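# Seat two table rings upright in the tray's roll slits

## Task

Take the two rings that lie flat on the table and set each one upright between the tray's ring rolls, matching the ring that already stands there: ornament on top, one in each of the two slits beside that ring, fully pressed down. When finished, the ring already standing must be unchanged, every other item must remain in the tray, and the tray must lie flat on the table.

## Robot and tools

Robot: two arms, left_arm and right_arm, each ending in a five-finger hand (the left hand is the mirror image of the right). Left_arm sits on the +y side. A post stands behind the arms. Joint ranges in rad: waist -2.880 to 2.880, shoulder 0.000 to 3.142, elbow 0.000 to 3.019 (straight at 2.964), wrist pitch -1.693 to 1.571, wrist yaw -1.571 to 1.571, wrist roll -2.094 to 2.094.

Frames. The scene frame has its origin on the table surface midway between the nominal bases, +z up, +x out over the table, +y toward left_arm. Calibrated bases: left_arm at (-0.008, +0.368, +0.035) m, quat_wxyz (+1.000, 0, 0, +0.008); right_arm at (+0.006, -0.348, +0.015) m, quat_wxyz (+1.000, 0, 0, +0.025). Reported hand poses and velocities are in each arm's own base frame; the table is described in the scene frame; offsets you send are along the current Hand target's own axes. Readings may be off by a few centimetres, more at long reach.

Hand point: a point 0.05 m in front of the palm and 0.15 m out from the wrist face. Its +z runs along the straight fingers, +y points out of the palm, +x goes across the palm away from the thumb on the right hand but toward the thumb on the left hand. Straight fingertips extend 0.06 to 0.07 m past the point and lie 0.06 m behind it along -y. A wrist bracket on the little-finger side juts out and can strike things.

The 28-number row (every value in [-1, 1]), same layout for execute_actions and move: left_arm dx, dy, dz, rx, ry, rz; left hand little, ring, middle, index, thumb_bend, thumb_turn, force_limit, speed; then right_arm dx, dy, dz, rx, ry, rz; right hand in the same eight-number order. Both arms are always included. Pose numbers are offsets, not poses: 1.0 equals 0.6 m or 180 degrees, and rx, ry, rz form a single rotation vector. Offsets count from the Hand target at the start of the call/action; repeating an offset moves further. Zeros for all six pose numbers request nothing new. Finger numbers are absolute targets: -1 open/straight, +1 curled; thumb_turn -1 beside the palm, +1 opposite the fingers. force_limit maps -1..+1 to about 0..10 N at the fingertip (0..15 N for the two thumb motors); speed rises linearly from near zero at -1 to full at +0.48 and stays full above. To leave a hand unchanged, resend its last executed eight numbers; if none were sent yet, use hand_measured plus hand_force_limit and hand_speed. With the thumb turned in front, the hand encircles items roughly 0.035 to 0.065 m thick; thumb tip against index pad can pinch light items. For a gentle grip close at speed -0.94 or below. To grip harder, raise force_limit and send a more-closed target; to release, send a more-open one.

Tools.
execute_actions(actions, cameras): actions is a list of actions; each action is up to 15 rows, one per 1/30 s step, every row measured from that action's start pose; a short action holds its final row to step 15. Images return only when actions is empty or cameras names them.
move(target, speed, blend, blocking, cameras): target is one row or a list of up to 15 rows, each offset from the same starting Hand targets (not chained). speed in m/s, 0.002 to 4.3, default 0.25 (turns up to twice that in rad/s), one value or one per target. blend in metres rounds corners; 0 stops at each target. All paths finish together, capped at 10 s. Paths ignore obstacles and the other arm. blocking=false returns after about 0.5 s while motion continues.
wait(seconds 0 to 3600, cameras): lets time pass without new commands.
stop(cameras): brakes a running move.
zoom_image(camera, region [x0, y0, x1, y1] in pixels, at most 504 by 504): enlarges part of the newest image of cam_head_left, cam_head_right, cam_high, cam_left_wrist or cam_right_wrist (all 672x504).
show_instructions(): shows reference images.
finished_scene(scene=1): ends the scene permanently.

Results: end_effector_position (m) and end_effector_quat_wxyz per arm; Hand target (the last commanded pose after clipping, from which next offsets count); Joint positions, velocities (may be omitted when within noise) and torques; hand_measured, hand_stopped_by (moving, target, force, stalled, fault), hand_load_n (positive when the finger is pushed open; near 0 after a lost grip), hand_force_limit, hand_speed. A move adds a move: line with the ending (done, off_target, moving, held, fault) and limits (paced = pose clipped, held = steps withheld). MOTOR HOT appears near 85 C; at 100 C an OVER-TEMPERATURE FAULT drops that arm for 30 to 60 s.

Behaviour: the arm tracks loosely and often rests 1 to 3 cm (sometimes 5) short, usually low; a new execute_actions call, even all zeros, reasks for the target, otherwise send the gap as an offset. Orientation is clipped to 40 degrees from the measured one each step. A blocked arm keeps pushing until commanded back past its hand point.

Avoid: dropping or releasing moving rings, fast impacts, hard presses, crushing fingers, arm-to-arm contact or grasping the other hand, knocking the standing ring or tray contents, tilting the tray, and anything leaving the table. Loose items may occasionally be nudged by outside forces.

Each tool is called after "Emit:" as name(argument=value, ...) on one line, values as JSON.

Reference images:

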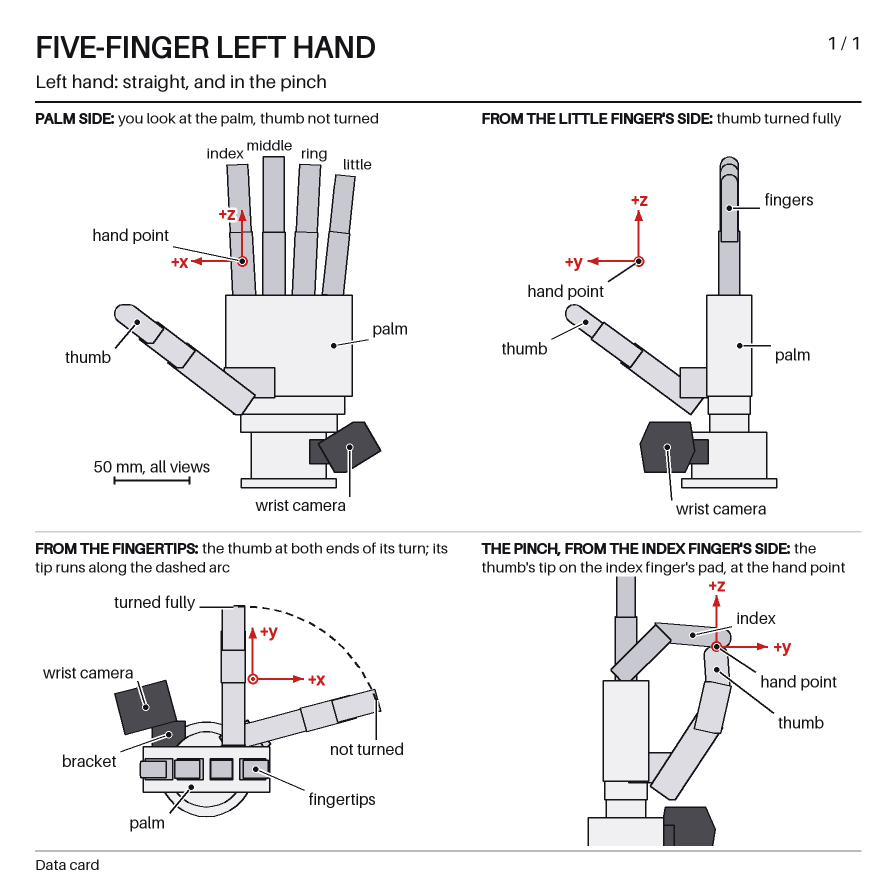

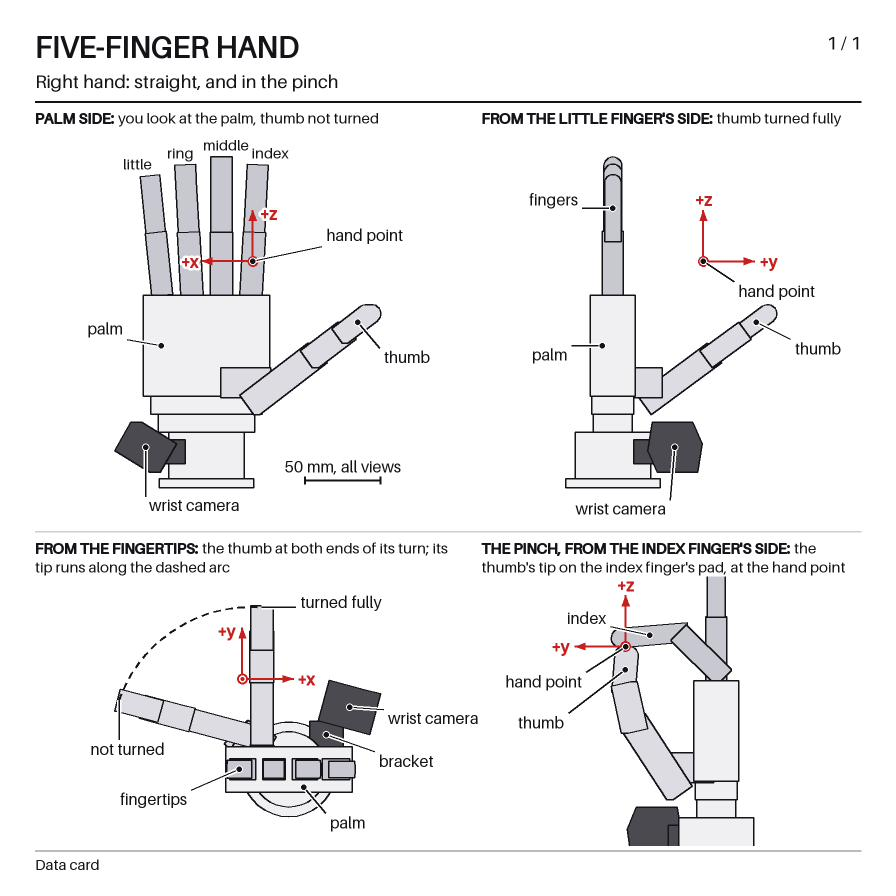

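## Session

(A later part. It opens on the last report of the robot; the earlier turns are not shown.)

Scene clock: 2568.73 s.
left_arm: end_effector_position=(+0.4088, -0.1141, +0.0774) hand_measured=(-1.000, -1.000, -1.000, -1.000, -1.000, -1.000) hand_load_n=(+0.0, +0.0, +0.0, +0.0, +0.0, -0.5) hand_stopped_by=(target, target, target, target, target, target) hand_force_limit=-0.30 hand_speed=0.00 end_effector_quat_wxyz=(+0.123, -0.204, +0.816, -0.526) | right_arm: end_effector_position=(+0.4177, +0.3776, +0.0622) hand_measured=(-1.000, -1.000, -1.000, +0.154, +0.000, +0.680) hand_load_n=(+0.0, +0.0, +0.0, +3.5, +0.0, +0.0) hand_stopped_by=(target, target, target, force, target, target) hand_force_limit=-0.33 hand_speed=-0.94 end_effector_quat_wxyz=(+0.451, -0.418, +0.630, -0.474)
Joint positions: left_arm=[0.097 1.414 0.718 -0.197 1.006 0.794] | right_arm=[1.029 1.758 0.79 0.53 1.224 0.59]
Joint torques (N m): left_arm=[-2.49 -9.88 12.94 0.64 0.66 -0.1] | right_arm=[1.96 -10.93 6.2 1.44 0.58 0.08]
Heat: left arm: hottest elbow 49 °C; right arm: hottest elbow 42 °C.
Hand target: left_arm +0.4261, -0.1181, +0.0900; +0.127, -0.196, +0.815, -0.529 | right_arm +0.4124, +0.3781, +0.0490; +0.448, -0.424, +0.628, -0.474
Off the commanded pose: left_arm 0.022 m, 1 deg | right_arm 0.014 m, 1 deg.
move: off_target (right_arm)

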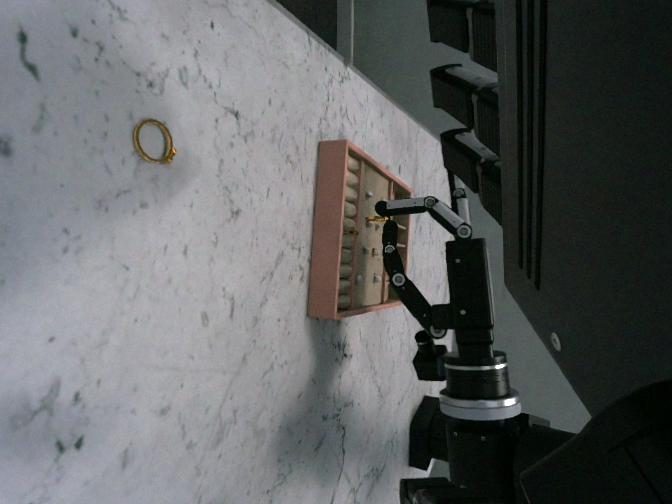

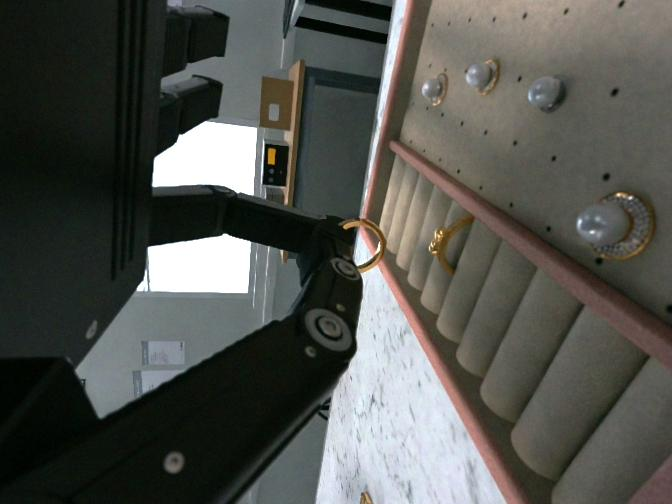

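Emit:
move(target=[[0,0,0,0,0,0,-1,-1,-1,-1,-1,-1,-0.3,0.0,0.0022,0.016,0.0048,0,0,0,-1,-1,-1,0.22,0.0,0.68,-0.33,-0.94]], speed=[0.03], cameras=["cam_left_wrist","cam_right_wrist"])

Emit:
zoom_image(camera="cam_left_wrist", region=[310, 170, 430, 290])

Emit:
zoom_image(camera="cam_right_wrist", region=[330, 130, 630, 330])

Scene clock: 2572.90 s.
left_arm: end_effector_position=(+0.4088, -0.1141, +0.0774) hand_measured=(-1.000, -1.000, -1.000, -1.000, -1.000, -1.000) hand_load_n=(+0.0, +0.0, +0.0, +0.0, +0.0, +0.0) hand_stopped_by=(target, target, target, target, target, target) hand_force_limit=-0.30 hand_speed=0.00 end_effector_quat_wxyz=(+0.123, -0.204, +0.816, -0.526) | right_arm: end_effector_position=(+0.4185, +0.3790, +0.0532) hand_measured=(-1.000, -1.000, -1.000, +0.154, +0.000, +0.680) hand_load_n=(+0.0, +0.0, -0.5, +4.0, +0.0, -0.5) hand_stopped_by=(target, target, target, force, target, target) hand_force_limit=-0.33 hand_speed=-0.94 end_effector_quat_wxyz=(+0.452, -0.416, +0.631, -0.473)
Joint positions: left_arm=[0.097 1.414 0.718 -0.197 1.006 0.794] | right_arm=[1.029 1.786 0.79 0.563 1.224 0.59]
Joint torques (N m): left_arm=[-1.96 -10.87 12.85 0.47 0.68 -0.16] | right_arm=[1.55 -11.28 5.9 1.46 0.47 0.09]
Heat: left arm: hottest elbow 49 °C; right arm: hottest elbow 42 °C.
Hand target: left_arm +0.4261, -0.1181, +0.0900; +0.127, -0.196, +0.815, -0.529 | right_arm +0.4139, +0.3781, +0.0390; +0.448, -0.424, +0.628, -0.474
Off the commanded pose: left_arm 0.022 m, 1 deg | right_arm 0.015 m, 1 deg.
move: off_target (right_arm)

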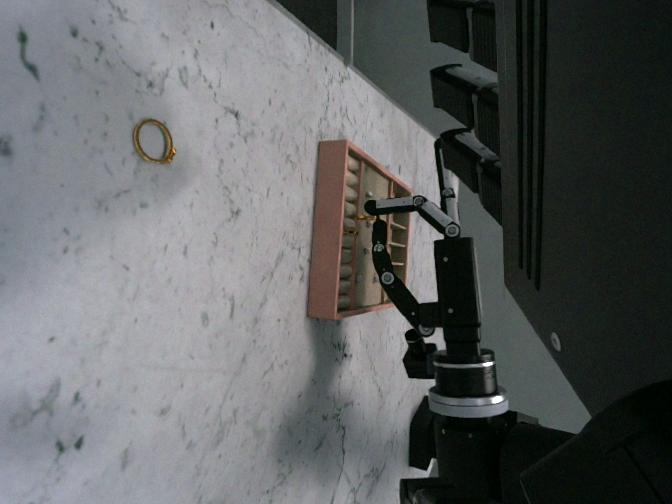

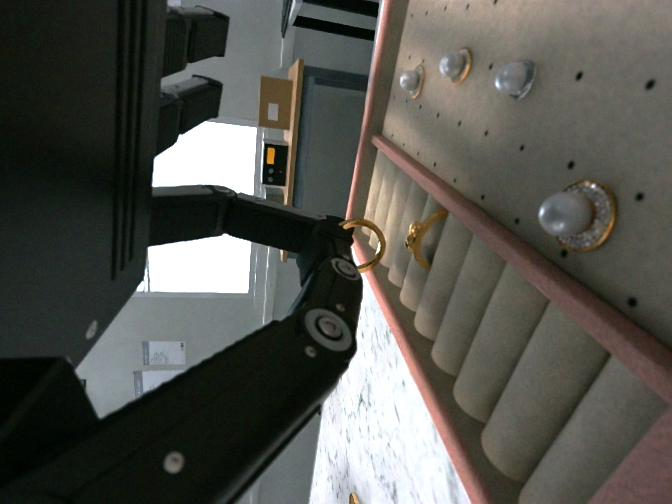

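Scaled by 4.200.

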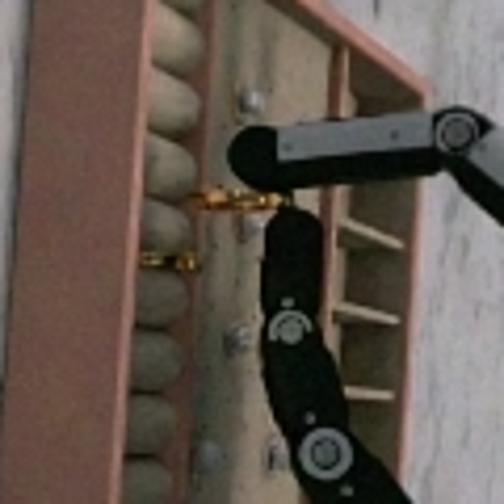

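Scaled by 1.680.

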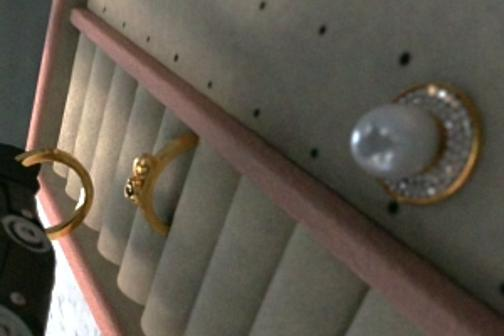

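Emit:
move(target=[[0,0,0,0,0,0,-1,-1,-1,-1,-1,-1,-0.3,0.0,0.0016,0.0098,0.0015,0,0,0,-1,-1,-1,0.22,0.0,0.68,-0.33,-0.94]], speed=[0.02], cameras=["cam_left_wrist","cam_right_wrist"])

Emit:
zoom_image(camera="cam_left_wrist", region=[310, 170, 430, 290])

Emit:
zoom_image(camera="cam_right_wrist", region=[330, 130, 630, 330])

Scene clock: 2576.27 s.
left_arm: end_effector_position=(+0.4088, -0.1141, +0.0774) hand_measured=(-1.000, -1.000, -1.000, -1.000, -1.000, -1.000) hand_load_n=(+0.0, +0.0, +0.0, +0.0, +0.0, +0.0) hand_stopped_by=(target, target, target, target, target, target) hand_force_limit=-0.30 hand_speed=0.00 end_effector_quat_wxyz=(+0.123, -0.204, +0.816, -0.526) | right_arm: end_effector_position=(+0.4189, +0.3796, +0.0479) hand_measured=(-1.000, -1.000, -1.000, +0.154, +0.000, +0.680) hand_load_n=(+0.0, +0.0, +0.0, +4.0, +0.0, +0.0) hand_stopped_by=(target, target, target, force, target, target) hand_force_limit=-0.33 hand_speed=-0.94 end_effector_quat_wxyz=(+0.453, -0.416, +0.631, -0.473)
Joint positions: left_arm=[0.097 1.414 0.718 -0.197 1.006 0.794] | right_arm=[1.029 1.802 0.79 0.58 1.224 0.59]
Joint torques (N m): left_arm=[-2.32 -10.7 12.89 0.53 0.73 -0.13] | right_arm=[0.85 -11.05 5.65 1.42 0.46 0.11]
Heat: left arm: hottest elbow 49 °C; right arm: hottest elbow 41 °C.
Hand target: left_arm +0.4261, -0.1181, +0.0900; +0.127, -0.196, +0.815, -0.529 | right_arm +0.4139, +0.3781, +0.0331; +0.448, -0.424, +0.628, -0.474
Off the commanded pose: left_arm 0.022 m, 1 deg | right_arm 0.016 m, 1 deg.
move: off_target (right_arm)

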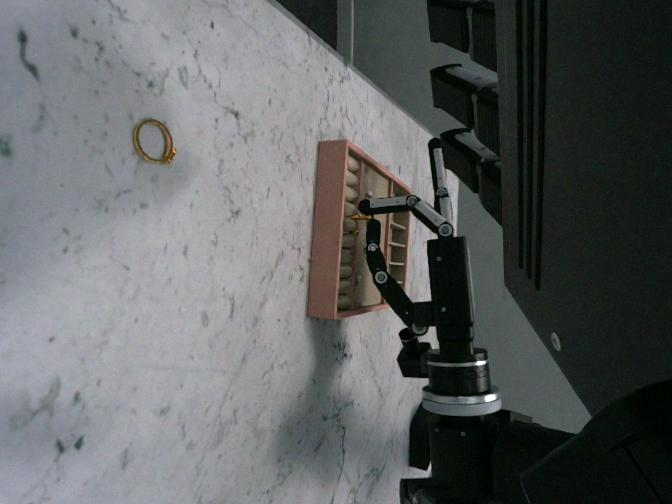

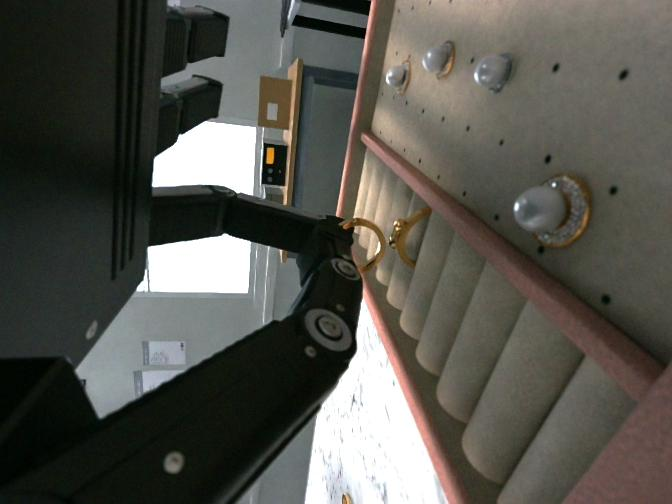

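Scaled by 4.200.

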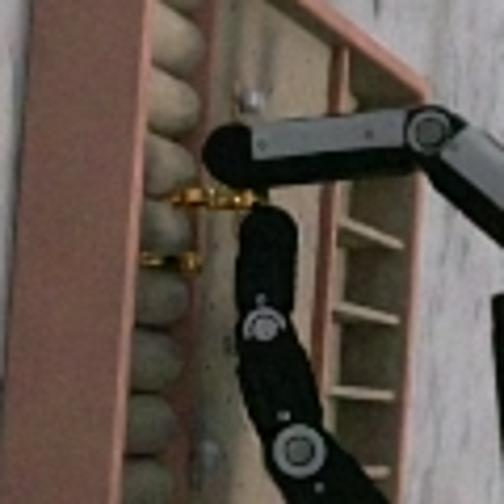

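Scaled by 1.680.

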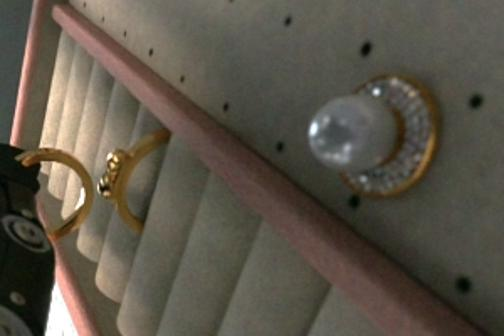

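Emit:
move(target=[0,0,0,0,0,0,-1,-1,-1,-1,-1,-1,-0.3,0.0,0.00134,0.00813,0.00124,0,0,0,-1,-1,-1,0.22,0.0,0.68,-0.33,-0.94], speed=0.03, cameras=["cam_left_wrist","cam_right_wrist"])

Emit:
zoom_image(camera="cam_left_wrist", region=[310, 170, 430, 290])

Emit:
zoom_image(camera="cam_right_wrist", region=[330, 130, 630, 330])

Scene clock: 2591.93 s.
left_arm: end_effector_position=(+0.4088, -0.1141, +0.0774) hand_measured=(-1.000, -1.000, -1.000, -1.000, -1.000, -1.000) hand_load_n=(+0.0, +0.0, +0.0, +0.0, +0.0, -0.5) hand_stopped_by=(target, target, target, target, target, target) hand_force_limit=-0.30 hand_speed=0.00 end_effector_quat_wxyz=(+0.123, -0.204, +0.816, -0.526) | right_arm: end_effector_position=(+0.4191, +0.3800, +0.0430) hand_measured=(-1.000, -1.000, -1.000, +0.154, +0.000, +0.680) hand_load_n=(+0.0, +0.0, +0.0, +4.0, +0.0, +0.0) hand_stopped_by=(target, target, target, force, target, target) hand_force_limit=-0.33 hand_speed=-0.94 end_effector_quat_wxyz=(+0.453, -0.416, +0.631, -0.473)
Joint positions: left_arm=[0.097 1.414 0.718 -0.197 1.006 0.794] | right_arm=[1.029 1.816 0.79 0.595 1.224 0.59]
Joint torques (N m): left_arm=[-1.55 -10.46 13.05 0.64 0.75 -0.11] | right_arm=[1.26 -11.11 5.46 1.51 0.44 0.08]
Heat: left arm: hottest elbow 51 °C; right arm: hottest elbow 40 °C.
Hand target: left_arm +0.4261, -0.1181, +0.0900; +0.127, -0.196, +0.815, -0.529 | right_arm +0.4139, +0.3781, +0.0280; +0.448, -0.424, +0.628, -0.474
Off the commanded pose: left_arm 0.022 m, 1 deg | right_arm 0.016 m, 1 deg.
move: off_target (right_arm)

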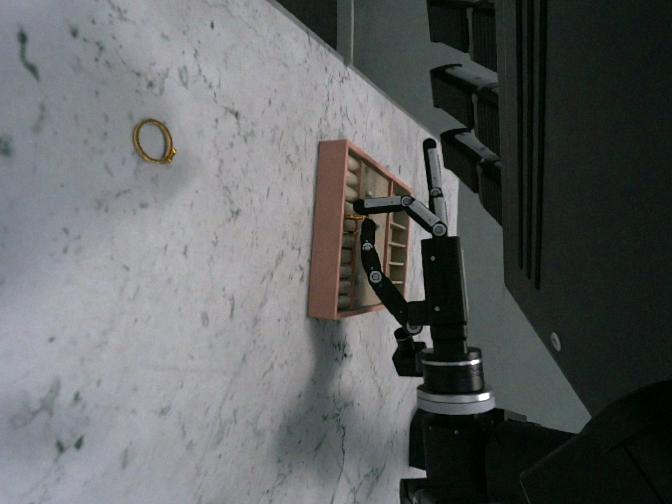

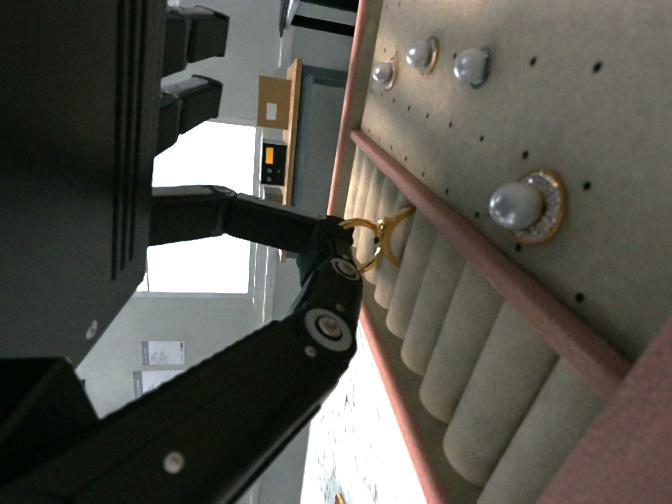

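Scaled by 4.200.

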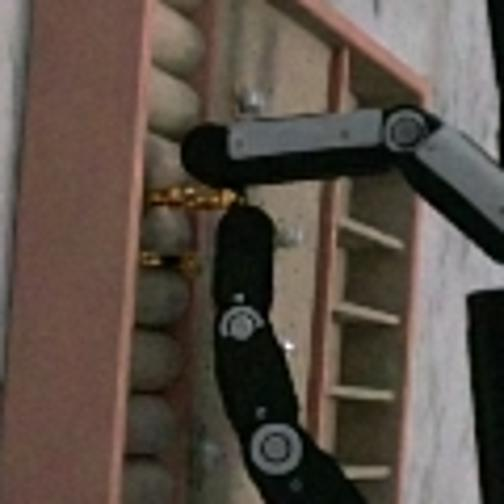

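Scaled by 1.680.

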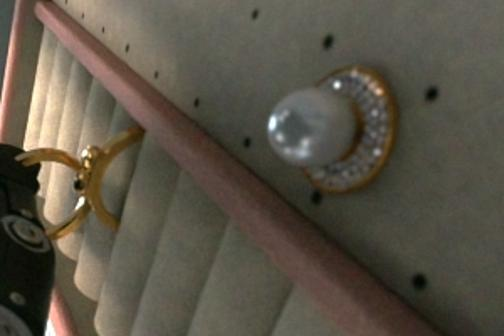

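Emit:
move(target=[0,0,0,0,0,0,-1,-1,-1,-1,-1,-1,-0.3,0.0,0.00107,0.0065,0.001,0,0,0,-1,-1,-1,0.22,0.0,0.68,-0.33,-0.94], speed=0.03, cameras=["cam_left_wrist","cam_right_wrist"])

Emit:
zoom_image(camera="cam_left_wrist", region=[310, 170, 430, 290])

Emit:
zoom_image(camera="cam_right_wrist", region=[330, 130, 530, 330])

Scene clock: 2594.00 s.
left_arm: end_effector_position=(+0.4088, -0.1141, +0.0774) hand_measured=(-1.000, -1.000, -1.000, -1.000, -1.000, -1.000) hand_load_n=(+0.0, +0.0, +0.0, +0.0, +0.0, +0.0) hand_stopped_by=(target, target, target, target, target, target) hand_force_limit=-0.30 hand_speed=0.00 end_effector_quat_wxyz=(+0.123, -0.204, +0.816, -0.526) | right_arm: end_effector_position=(+0.4193, +0.3804, +0.0397) hand_measured=(-1.000, -1.000, -1.000, +0.154, +0.000, +0.680) hand_load_n=(+0.0, +0.0, +0.0, +4.0, +0.5, -0.5) hand_stopped_by=(target, target, target, force, target, target) hand_force_limit=-0.33 hand_speed=-0.94 end_effector_quat_wxyz=(+0.454, -0.415, +0.631, -0.473)
Joint positions: left_arm=[0.097 1.414 0.718 -0.197 1.006 0.794] | right_arm=[1.029 1.826 0.79 0.607 1.224 0.59]
Joint torques (N m): left_arm=[-2.2 -10.93 13.05 0.76 0.75 -0.17] | right_arm=[1.08 -10.99 5.29 1.43 0.47 0.1]
Heat: left arm: hottest elbow 51 °C; right arm: hottest elbow 40 °C.
Hand target: left_arm +0.4261, -0.1181, +0.0900; +0.127, -0.196, +0.815, -0.529 | right_arm +0.4139, +0.3781, +0.0240; +0.448, -0.424, +0.628, -0.474
Off the commanded pose: left_arm 0.022 m, 1 deg | right_arm 0.017 m, 1 deg.
move: off_target (right_arm)

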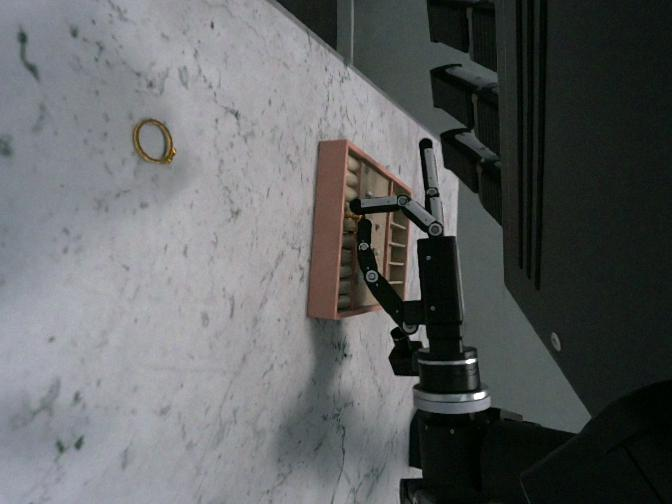

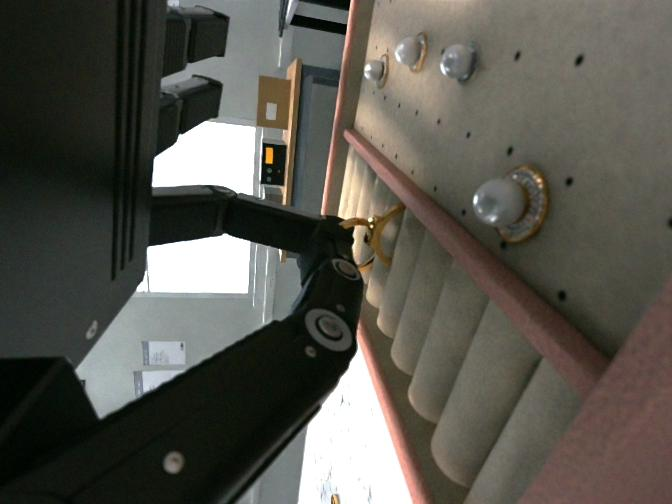

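Scaled by 4.200.

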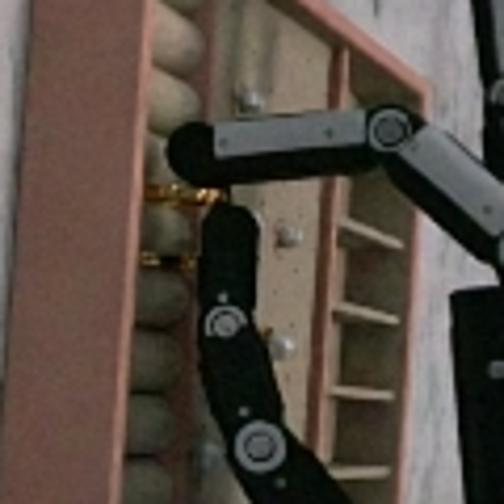

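Scaled by 2.520.

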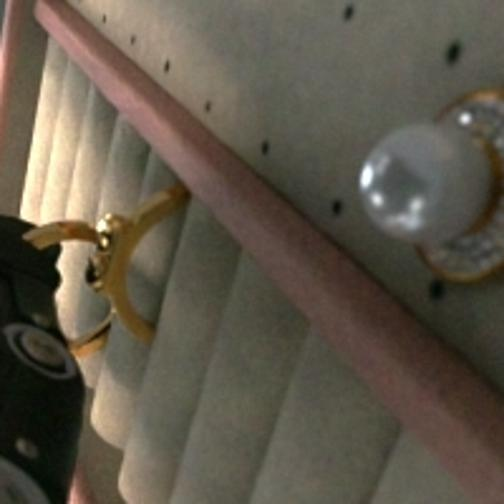

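Emit:
zoom_image(camera="cam_left_wrist", region=[335, 195, 375, 245])

Scaled by 10.080.

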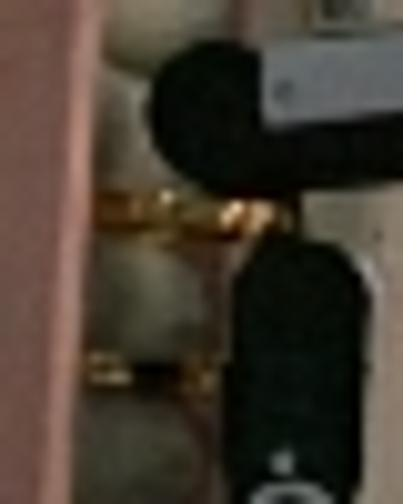

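Emit:
move(target=[0,0,0,0,0,0,-1,-1,-1,-1,-1,-1,-0.3,0.0,0.00283,0.00647,-0.00065,0,0,0,-1,-1,-1,0.22,0.0,0.68,-0.33,-0.94], speed=0.03, cameras=["cam_left_wrist","cam_right_wrist"])

Emit:
zoom_image(camera="cam_left_wrist", region=[335, 195, 375, 245])

Emit:
zoom_image(camera="cam_right_wrist", region=[330, 130, 530, 330])

Scene clock: 2599.07 s.
left_arm: end_effector_position=(+0.4088, -0.1141, +0.0774) hand_measured=(-1.000, -1.000, -1.000, -1.000, -1.000, -1.000) hand_load_n=(+0.0, +0.0, -0.5, +0.0, +0.0, +0.0) hand_stopped_by=(target, target, target, target, target, target) hand_force_limit=-0.30 hand_speed=0.00 end_effector_quat_wxyz=(+0.123, -0.204, +0.816, -0.526) | right_arm: end_effector_position=(+0.4189, +0.3795, +0.0375) hand_measured=(-1.000, -1.000, -1.000, +0.154, +0.000, +0.680) hand_load_n=(+0.0, +0.0, +0.0, +4.0, +1.0, -0.5) hand_stopped_by=(target, target, target, force, target, target) hand_force_limit=-0.33 hand_speed=-0.94 end_effector_quat_wxyz=(+0.455, -0.414, +0.632, -0.472)
Joint positions: left_arm=[0.097 1.414 0.718 -0.197 1.006 0.794] | right_arm=[1.029 1.832 0.786 0.62 1.224 0.59]
Joint torques (N m): left_arm=[-2.49 -11.58 13.18 0.76 0.68 -0.12] | right_arm=[1.55 -10.81 5.22 1.37 0.48 0.08]
Heat: left arm: hottest elbow 51 °C; right arm: hottest elbow 39 °C.
Hand target: left_arm +0.4261, -0.1181, +0.0900; +0.127, -0.196, +0.815, -0.529 | right_arm +0.4126, +0.3772, +0.0201; +0.448, -0.424, +0.628, -0.474
Off the commanded pose: left_arm 0.022 m, 1 deg | right_arm 0.019 m, 1 deg.
move: off_target (right_arm)

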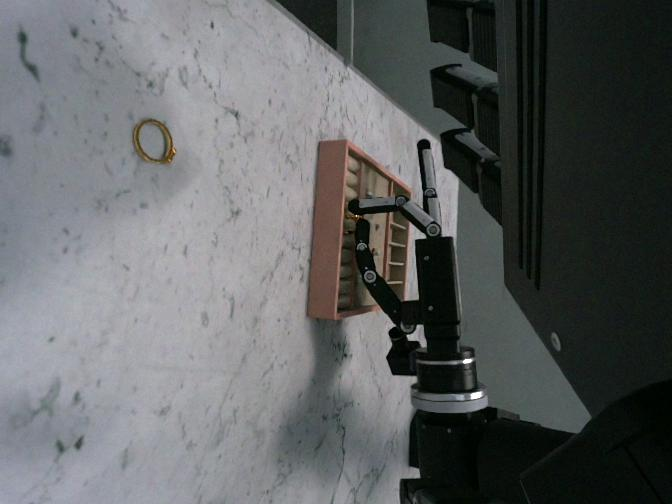

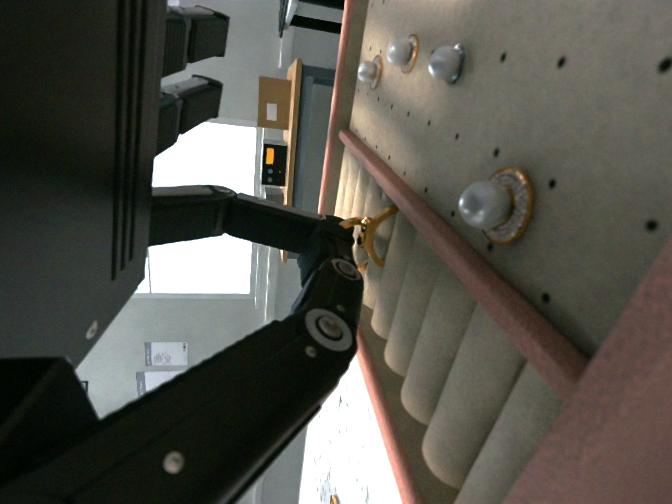

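Scaled by 10.080.

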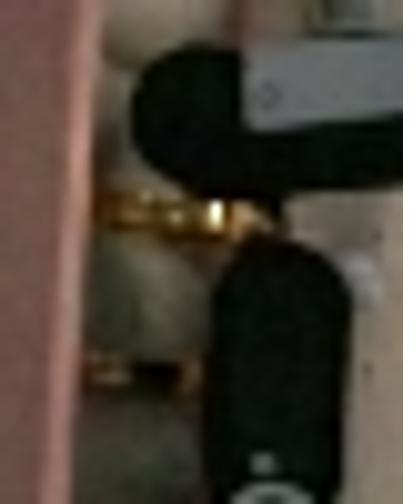

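Scaled by 2.520.

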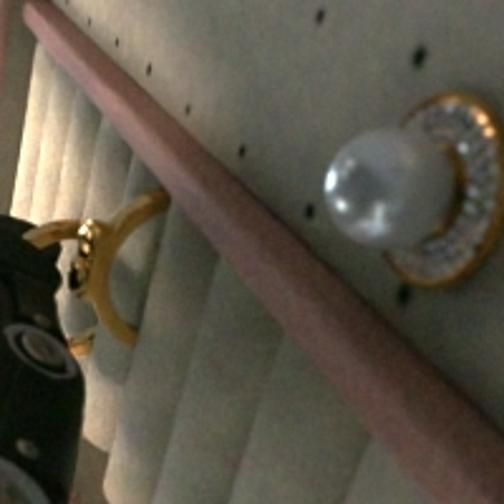

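Emit:
move(target=[0,0,0,0,0,0,-1,-1,-1,-1,-1,-1,-0.3,0.0,0.00107,0.0065,0.001,0,0,0,-1,-1,-1,0.22,0.0,0.68,-0.33,-0.94], speed=0.03, cameras=["cam_left_wrist","cam_right_wrist"])

Emit:
zoom_image(camera="cam_left_wrist", region=[335, 195, 375, 245])

Emit:
zoom_image(camera="cam_right_wrist", region=[330, 130, 530, 330])

Scene clock: 2605.87 s.
left_arm: end_effector_position=(+0.4088, -0.1141, +0.0774) hand_measured=(-1.000, -1.000, -1.000, -1.000, -1.000, -1.000) hand_load_n=(+0.0, +0.0, +0.0, +0.0, +0.0, +0.0) hand_stopped_by=(target, target, target, target, target, target) hand_force_limit=-0.30 hand_speed=0.00 end_effector_quat_wxyz=(+0.123, -0.204, +0.816, -0.526) | right_arm: end_effector_position=(+0.4194, +0.3802, +0.0366) hand_measured=(-1.000, -1.000, -1.000, +0.154, +0.000, +0.680) hand_load_n=(+0.0, +0.0, +0.0, +4.0, +0.5, +0.0) hand_stopped_by=(target, target, target, force, target, target) hand_force_limit=-0.33 hand_speed=-0.94 end_effector_quat_wxyz=(+0.458, -0.411, +0.632, -0.471)
Joint positions: left_arm=[0.097 1.414 0.718 -0.197 1.006 0.794] | right_arm=[1.029 1.838 0.786 0.634 1.225 0.59]
Joint torques (N m): left_arm=[-1.96 -10.75 13.2 0.64 0.71 -0.16] | right_arm=[1.2 -10.05 5.24 1.28 0.46 0.07]
Heat: left arm: hottest elbow 51 °C; right arm: hottest elbow 39 °C.
Hand target: left_arm +0.4261, -0.1181, +0.0900; +0.127, -0.196, +0.815, -0.529 | right_arm +0.4126, +0.3772, +0.0159; +0.448, -0.424, +0.628, -0.474
Off the commanded pose: left_arm 0.022 m, 1 deg | right_arm 0.022 m, 2 deg.
move: off_target (right_arm)

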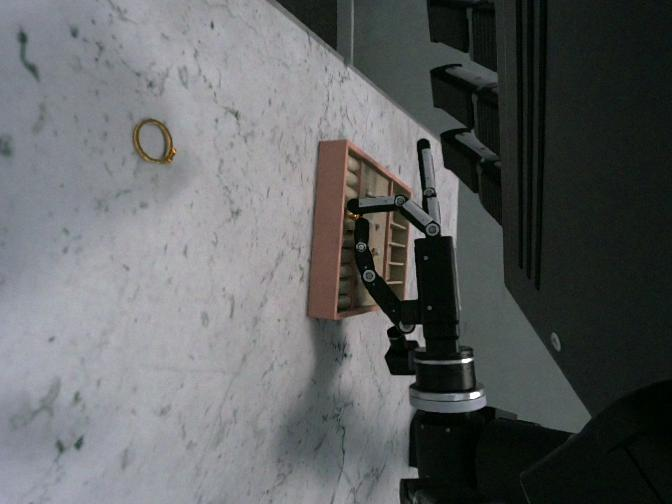

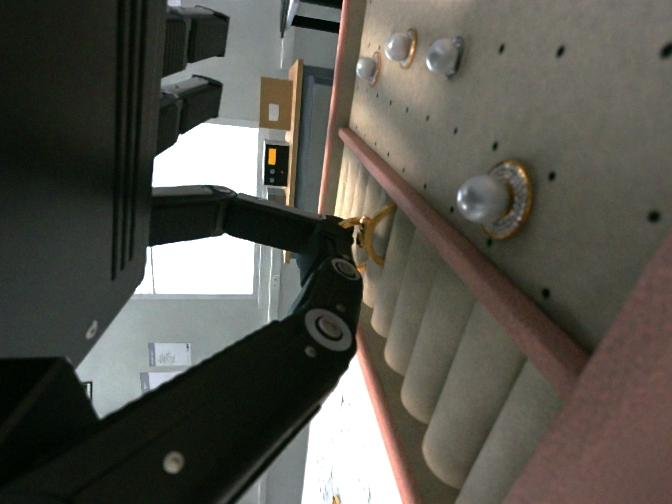

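Scaled by 10.080.

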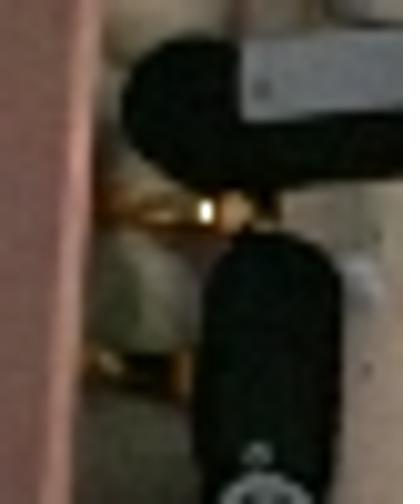

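Scaled by 2.520.

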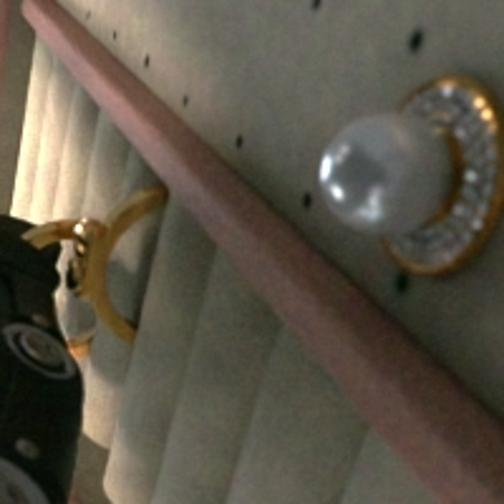

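Emit:
zoom_image(camera="cam_right_wrist", region=[330, 190, 410, 280])

Emit:
wait(seconds=0.1, cameras=["cam_high", "cam_head_left", "cam_head_right"])

Scaled by 5.600.

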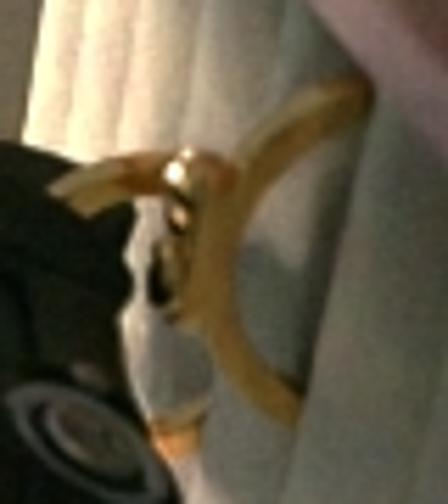

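Scene clock: 2608.73 s.
left_arm: end_effector_position=(+0.4088, -0.1141, +0.0774) hand_measured=(-1.000, -1.000, -1.000, -1.000, -1.000, -1.000) hand_load_n=(+0.0, +0.0, +0.0, -0.5, +0.0, +0.0) hand_stopped_by=(target, target, target, target, target, target) hand_force_limit=-0.30 hand_speed=0.00 end_effector_quat_wxyz=(+0.123, -0.204, +0.816, -0.526) | right_arm: end_effector_position=(+0.4194, +0.3802, +0.0366) hand_measured=(-1.000, -1.000, -1.000, +0.154, +0.000, +0.680) hand_load_n=(+0.0, +0.0, +0.0, +4.0, +0.0, -0.5) hand_stopped_by=(target, target, target, force, target, target) hand_force_limit=-0.33 hand_speed=-0.94 end_effector_quat_wxyz=(+0.458, -0.411, +0.632, -0.471)
Joint positions: left_arm=[0.097 1.414 0.718 -0.197 1.006 0.794] | right_arm=[1.029 1.838 0.786 0.634 1.225 0.59]
Joint torques (N m): left_arm=[-2.73 -11.4 13.04 0.64 0.73 -0.16] | right_arm=[1.61 -10.23 5.15 1.17 0.42 0.07]
Heat: left arm: hottest elbow 52 °C; right arm: hottest elbow 39 °C.
Hand target: left_arm +0.4261, -0.1181, +0.0900; +0.127, -0.196, +0.815, -0.529 | right_arm +0.4126, +0.3772, +0.0159; +0.448, -0.424, +0.628, -0.474
Off the commanded pose: left_arm 0.022 m, 1 deg | right_arm 0.022 m, 2 deg.
wait: 0.10 s; at rest from the start
Images, in order (width x height): cam_head_left 672x504, cam_head_right 672x504, cam_high 672x504.

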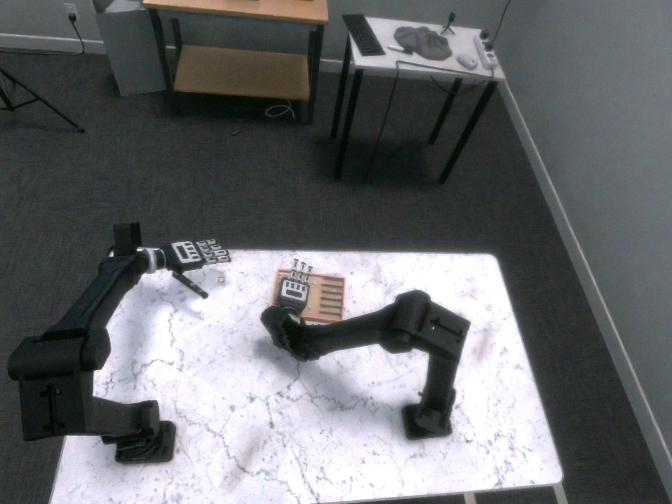

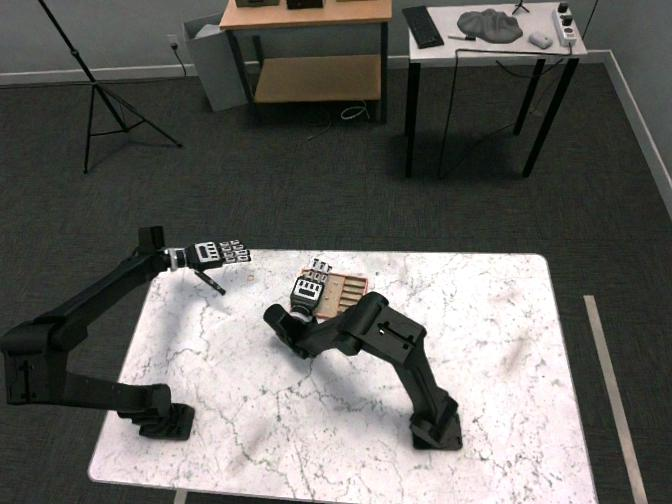

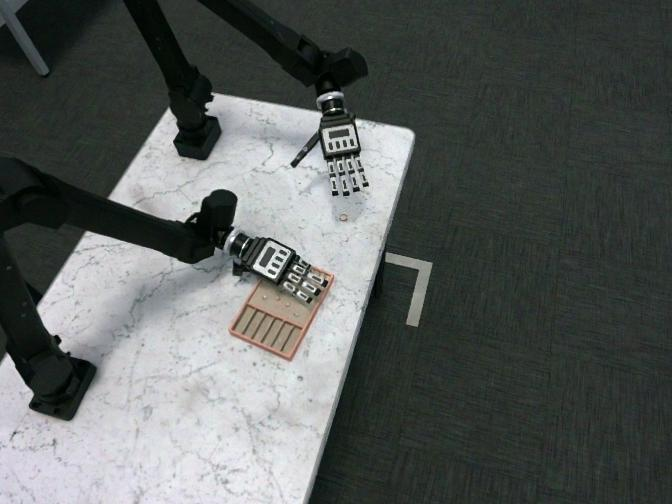

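Emit:
move(target=[0,0,0,0,0,0,-1,-1,-1,-1,-1,-1,-0.3,0.0,0,0,0,0,0,0,-1,-1,-1,0.147,0.0,0.68,-0.33,-0.97], speed=0.03, cameras=["cam_left_wrist","cam_right_wrist"])

Emit:
zoom_image(camera="cam_left_wrist", region=[335, 195, 375, 245])

Emit:
zoom_image(camera="cam_right_wrist", region=[330, 190, 410, 280])

Scene clock: 2619.00 s.
left_arm: end_effector_position=(+0.4088, -0.1141, +0.0774) hand_measured=(-1.000, -1.000, -1.000, -1.000, -1.000, -1.000) hand_load_n=(+0.0, +0.0, +0.0, +0.0, +0.0, -0.5) hand_stopped_by=(target, target, target, target, target, target) hand_force_limit=-0.30 hand_speed=0.00 end_effector_quat_wxyz=(+0.123, -0.204, +0.816, -0.526) | right_arm: end_effector_position=(+0.4194, +0.3802, +0.0366) hand_measured=(-1.000, -1.000, -1.000, +0.146, +0.000, +0.680) hand_load_n=(+0.0, +0.0, +0.0, +2.5, +0.0, +0.0) hand_stopped_by=(target, target, target, target, target, target) hand_force_limit=-0.33 hand_speed=-0.97 end_effector_quat_wxyz=(+0.458, -0.411, +0.632, -0.471)
Joint positions: left_arm=[0.097 1.414 0.718 -0.197 1.006 0.794] | right_arm=[1.029 1.838 0.786 0.634 1.225 0.59]
Joint torques (N m): left_arm=[-2.32 -10.93 12.86 0.64 0.74 -0.14] | right_arm=[1.49 -10.46 5.09 1.13 0.43 0.09]
Heat: left arm: hottest elbow 52 °C; right arm: hottest elbow 38 °C.
Hand target: left_arm +0.4261, -0.1181, +0.0900; +0.127, -0.196, +0.815, -0.529 | right_arm +0.4126, +0.3772, +0.0160; +0.448, -0.424, +0.628, -0.474
Off the commanded pose: left_arm 0.022 m, 1 deg | right_arm 0.022 m, 2 deg.
move: done

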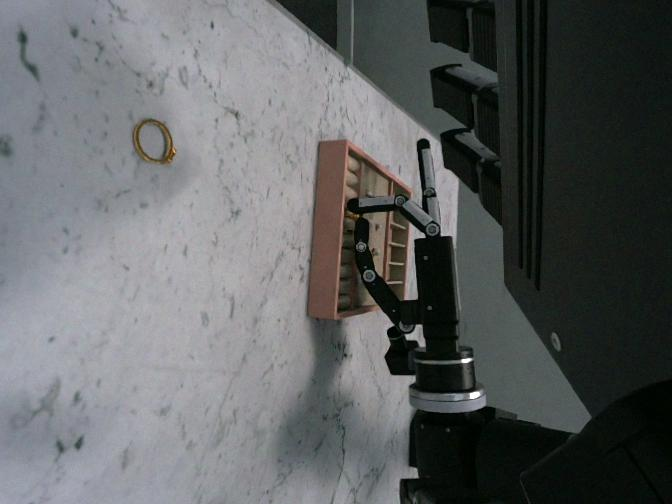

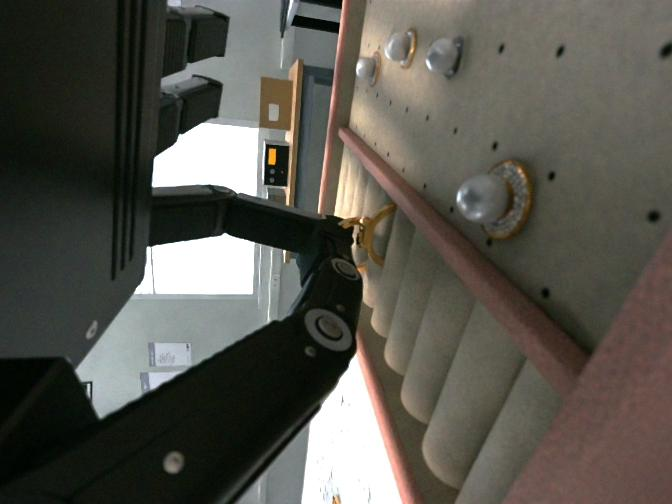

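Scaled by 10.080.

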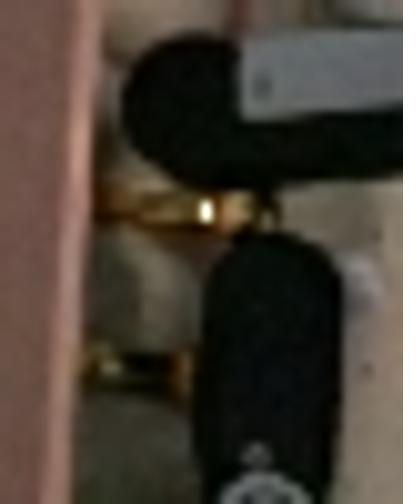

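Scaled by 5.600.

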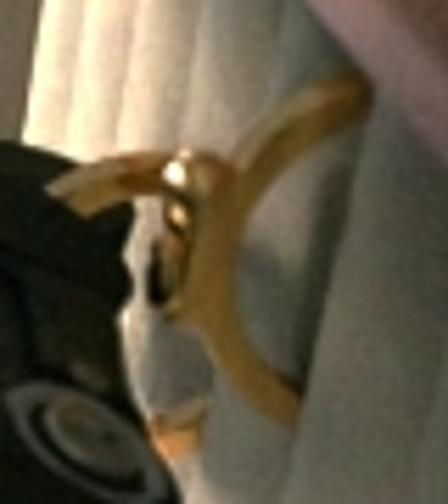

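Emit:
move(target=[0,0,0,0,0,0,-1,-1,-1,-1,-1,-1,-0.3,0.0,0,0,0,0,0,0,-1,-1,-1,0.139,0.0,0.68,-0.33,-0.97], speed=0.03, cameras=["cam_left_wrist","cam_right_wrist"])

Emit:
zoom_image(camera="cam_left_wrist", region=[335, 195, 375, 245])

Emit:
zoom_image(camera="cam_right_wrist", region=[330, 190, 410, 280])

Scene clock: 2621.57 s.
left_arm: end_effector_position=(+0.4088, -0.1141, +0.0774) hand_measured=(-1.000, -1.000, -1.000, -1.000, -1.000, -1.000) hand_load_n=(-0.5, +0.0, +0.0, -0.5, +0.0, -0.5) hand_stopped_by=(target, target, target, target, target, target) hand_force_limit=-0.30 hand_speed=0.00 end_effector_quat_wxyz=(+0.123, -0.204, +0.816, -0.526) | right_arm: end_effector_position=(+0.4194, +0.3802, +0.0364) hand_measured=(-1.000, -1.000, -1.000, +0.138, +0.000, +0.680) hand_load_n=(+0.0, +0.0, +0.0, +1.5, +0.0, +0.0) hand_stopped_by=(target, target, target, target, target, target) hand_force_limit=-0.33 hand_speed=-0.97 end_effector_quat_wxyz=(+0.457, -0.411, +0.632, -0.471)
Joint positions: left_arm=[0.097 1.414 0.718 -0.197 1.006 0.794] | right_arm=[1.029 1.839 0.786 0.634 1.225 0.59]
Joint torques (N m): left_arm=[-2.02 -10.99 13.01 0.68 0.75 -0.16] | right_arm=[1.03 -10.7 5.05 1.24 0.44 0.06]
Heat: left arm: hottest elbow 52 °C; right arm: hottest elbow 38 °C.
Hand target: left_arm +0.4261, -0.1181, +0.0900; +0.127, -0.196, +0.815, -0.529 | right_arm +0.4126, +0.3772, +0.0160; +0.448, -0.424, +0.628, -0.474
Off the commanded pose: left_arm 0.022 m, 1 deg | right_arm 0.022 m, 2 deg.
move: done

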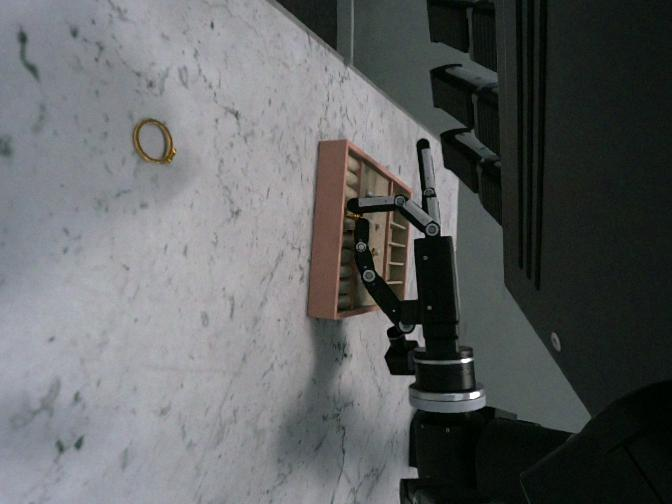

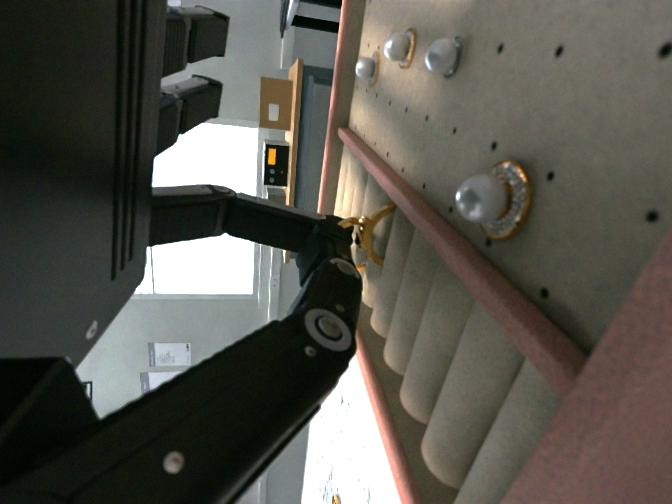

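Scaled by 10.080.

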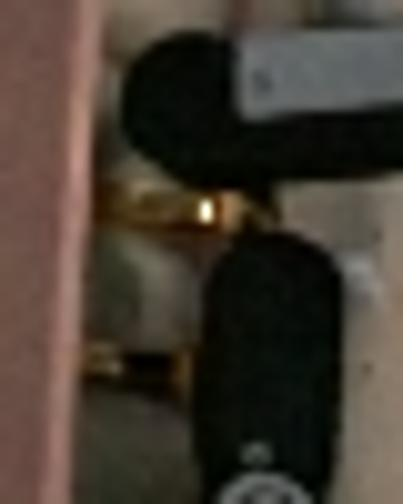

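Scaled by 5.600.

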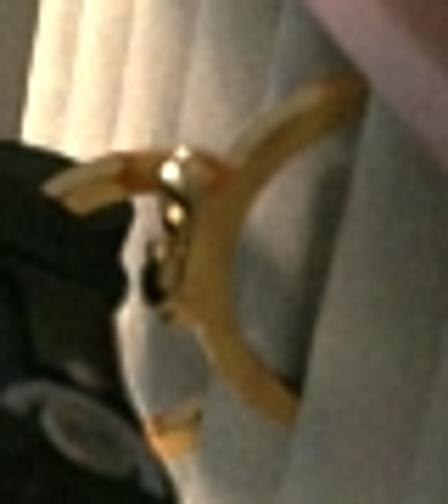

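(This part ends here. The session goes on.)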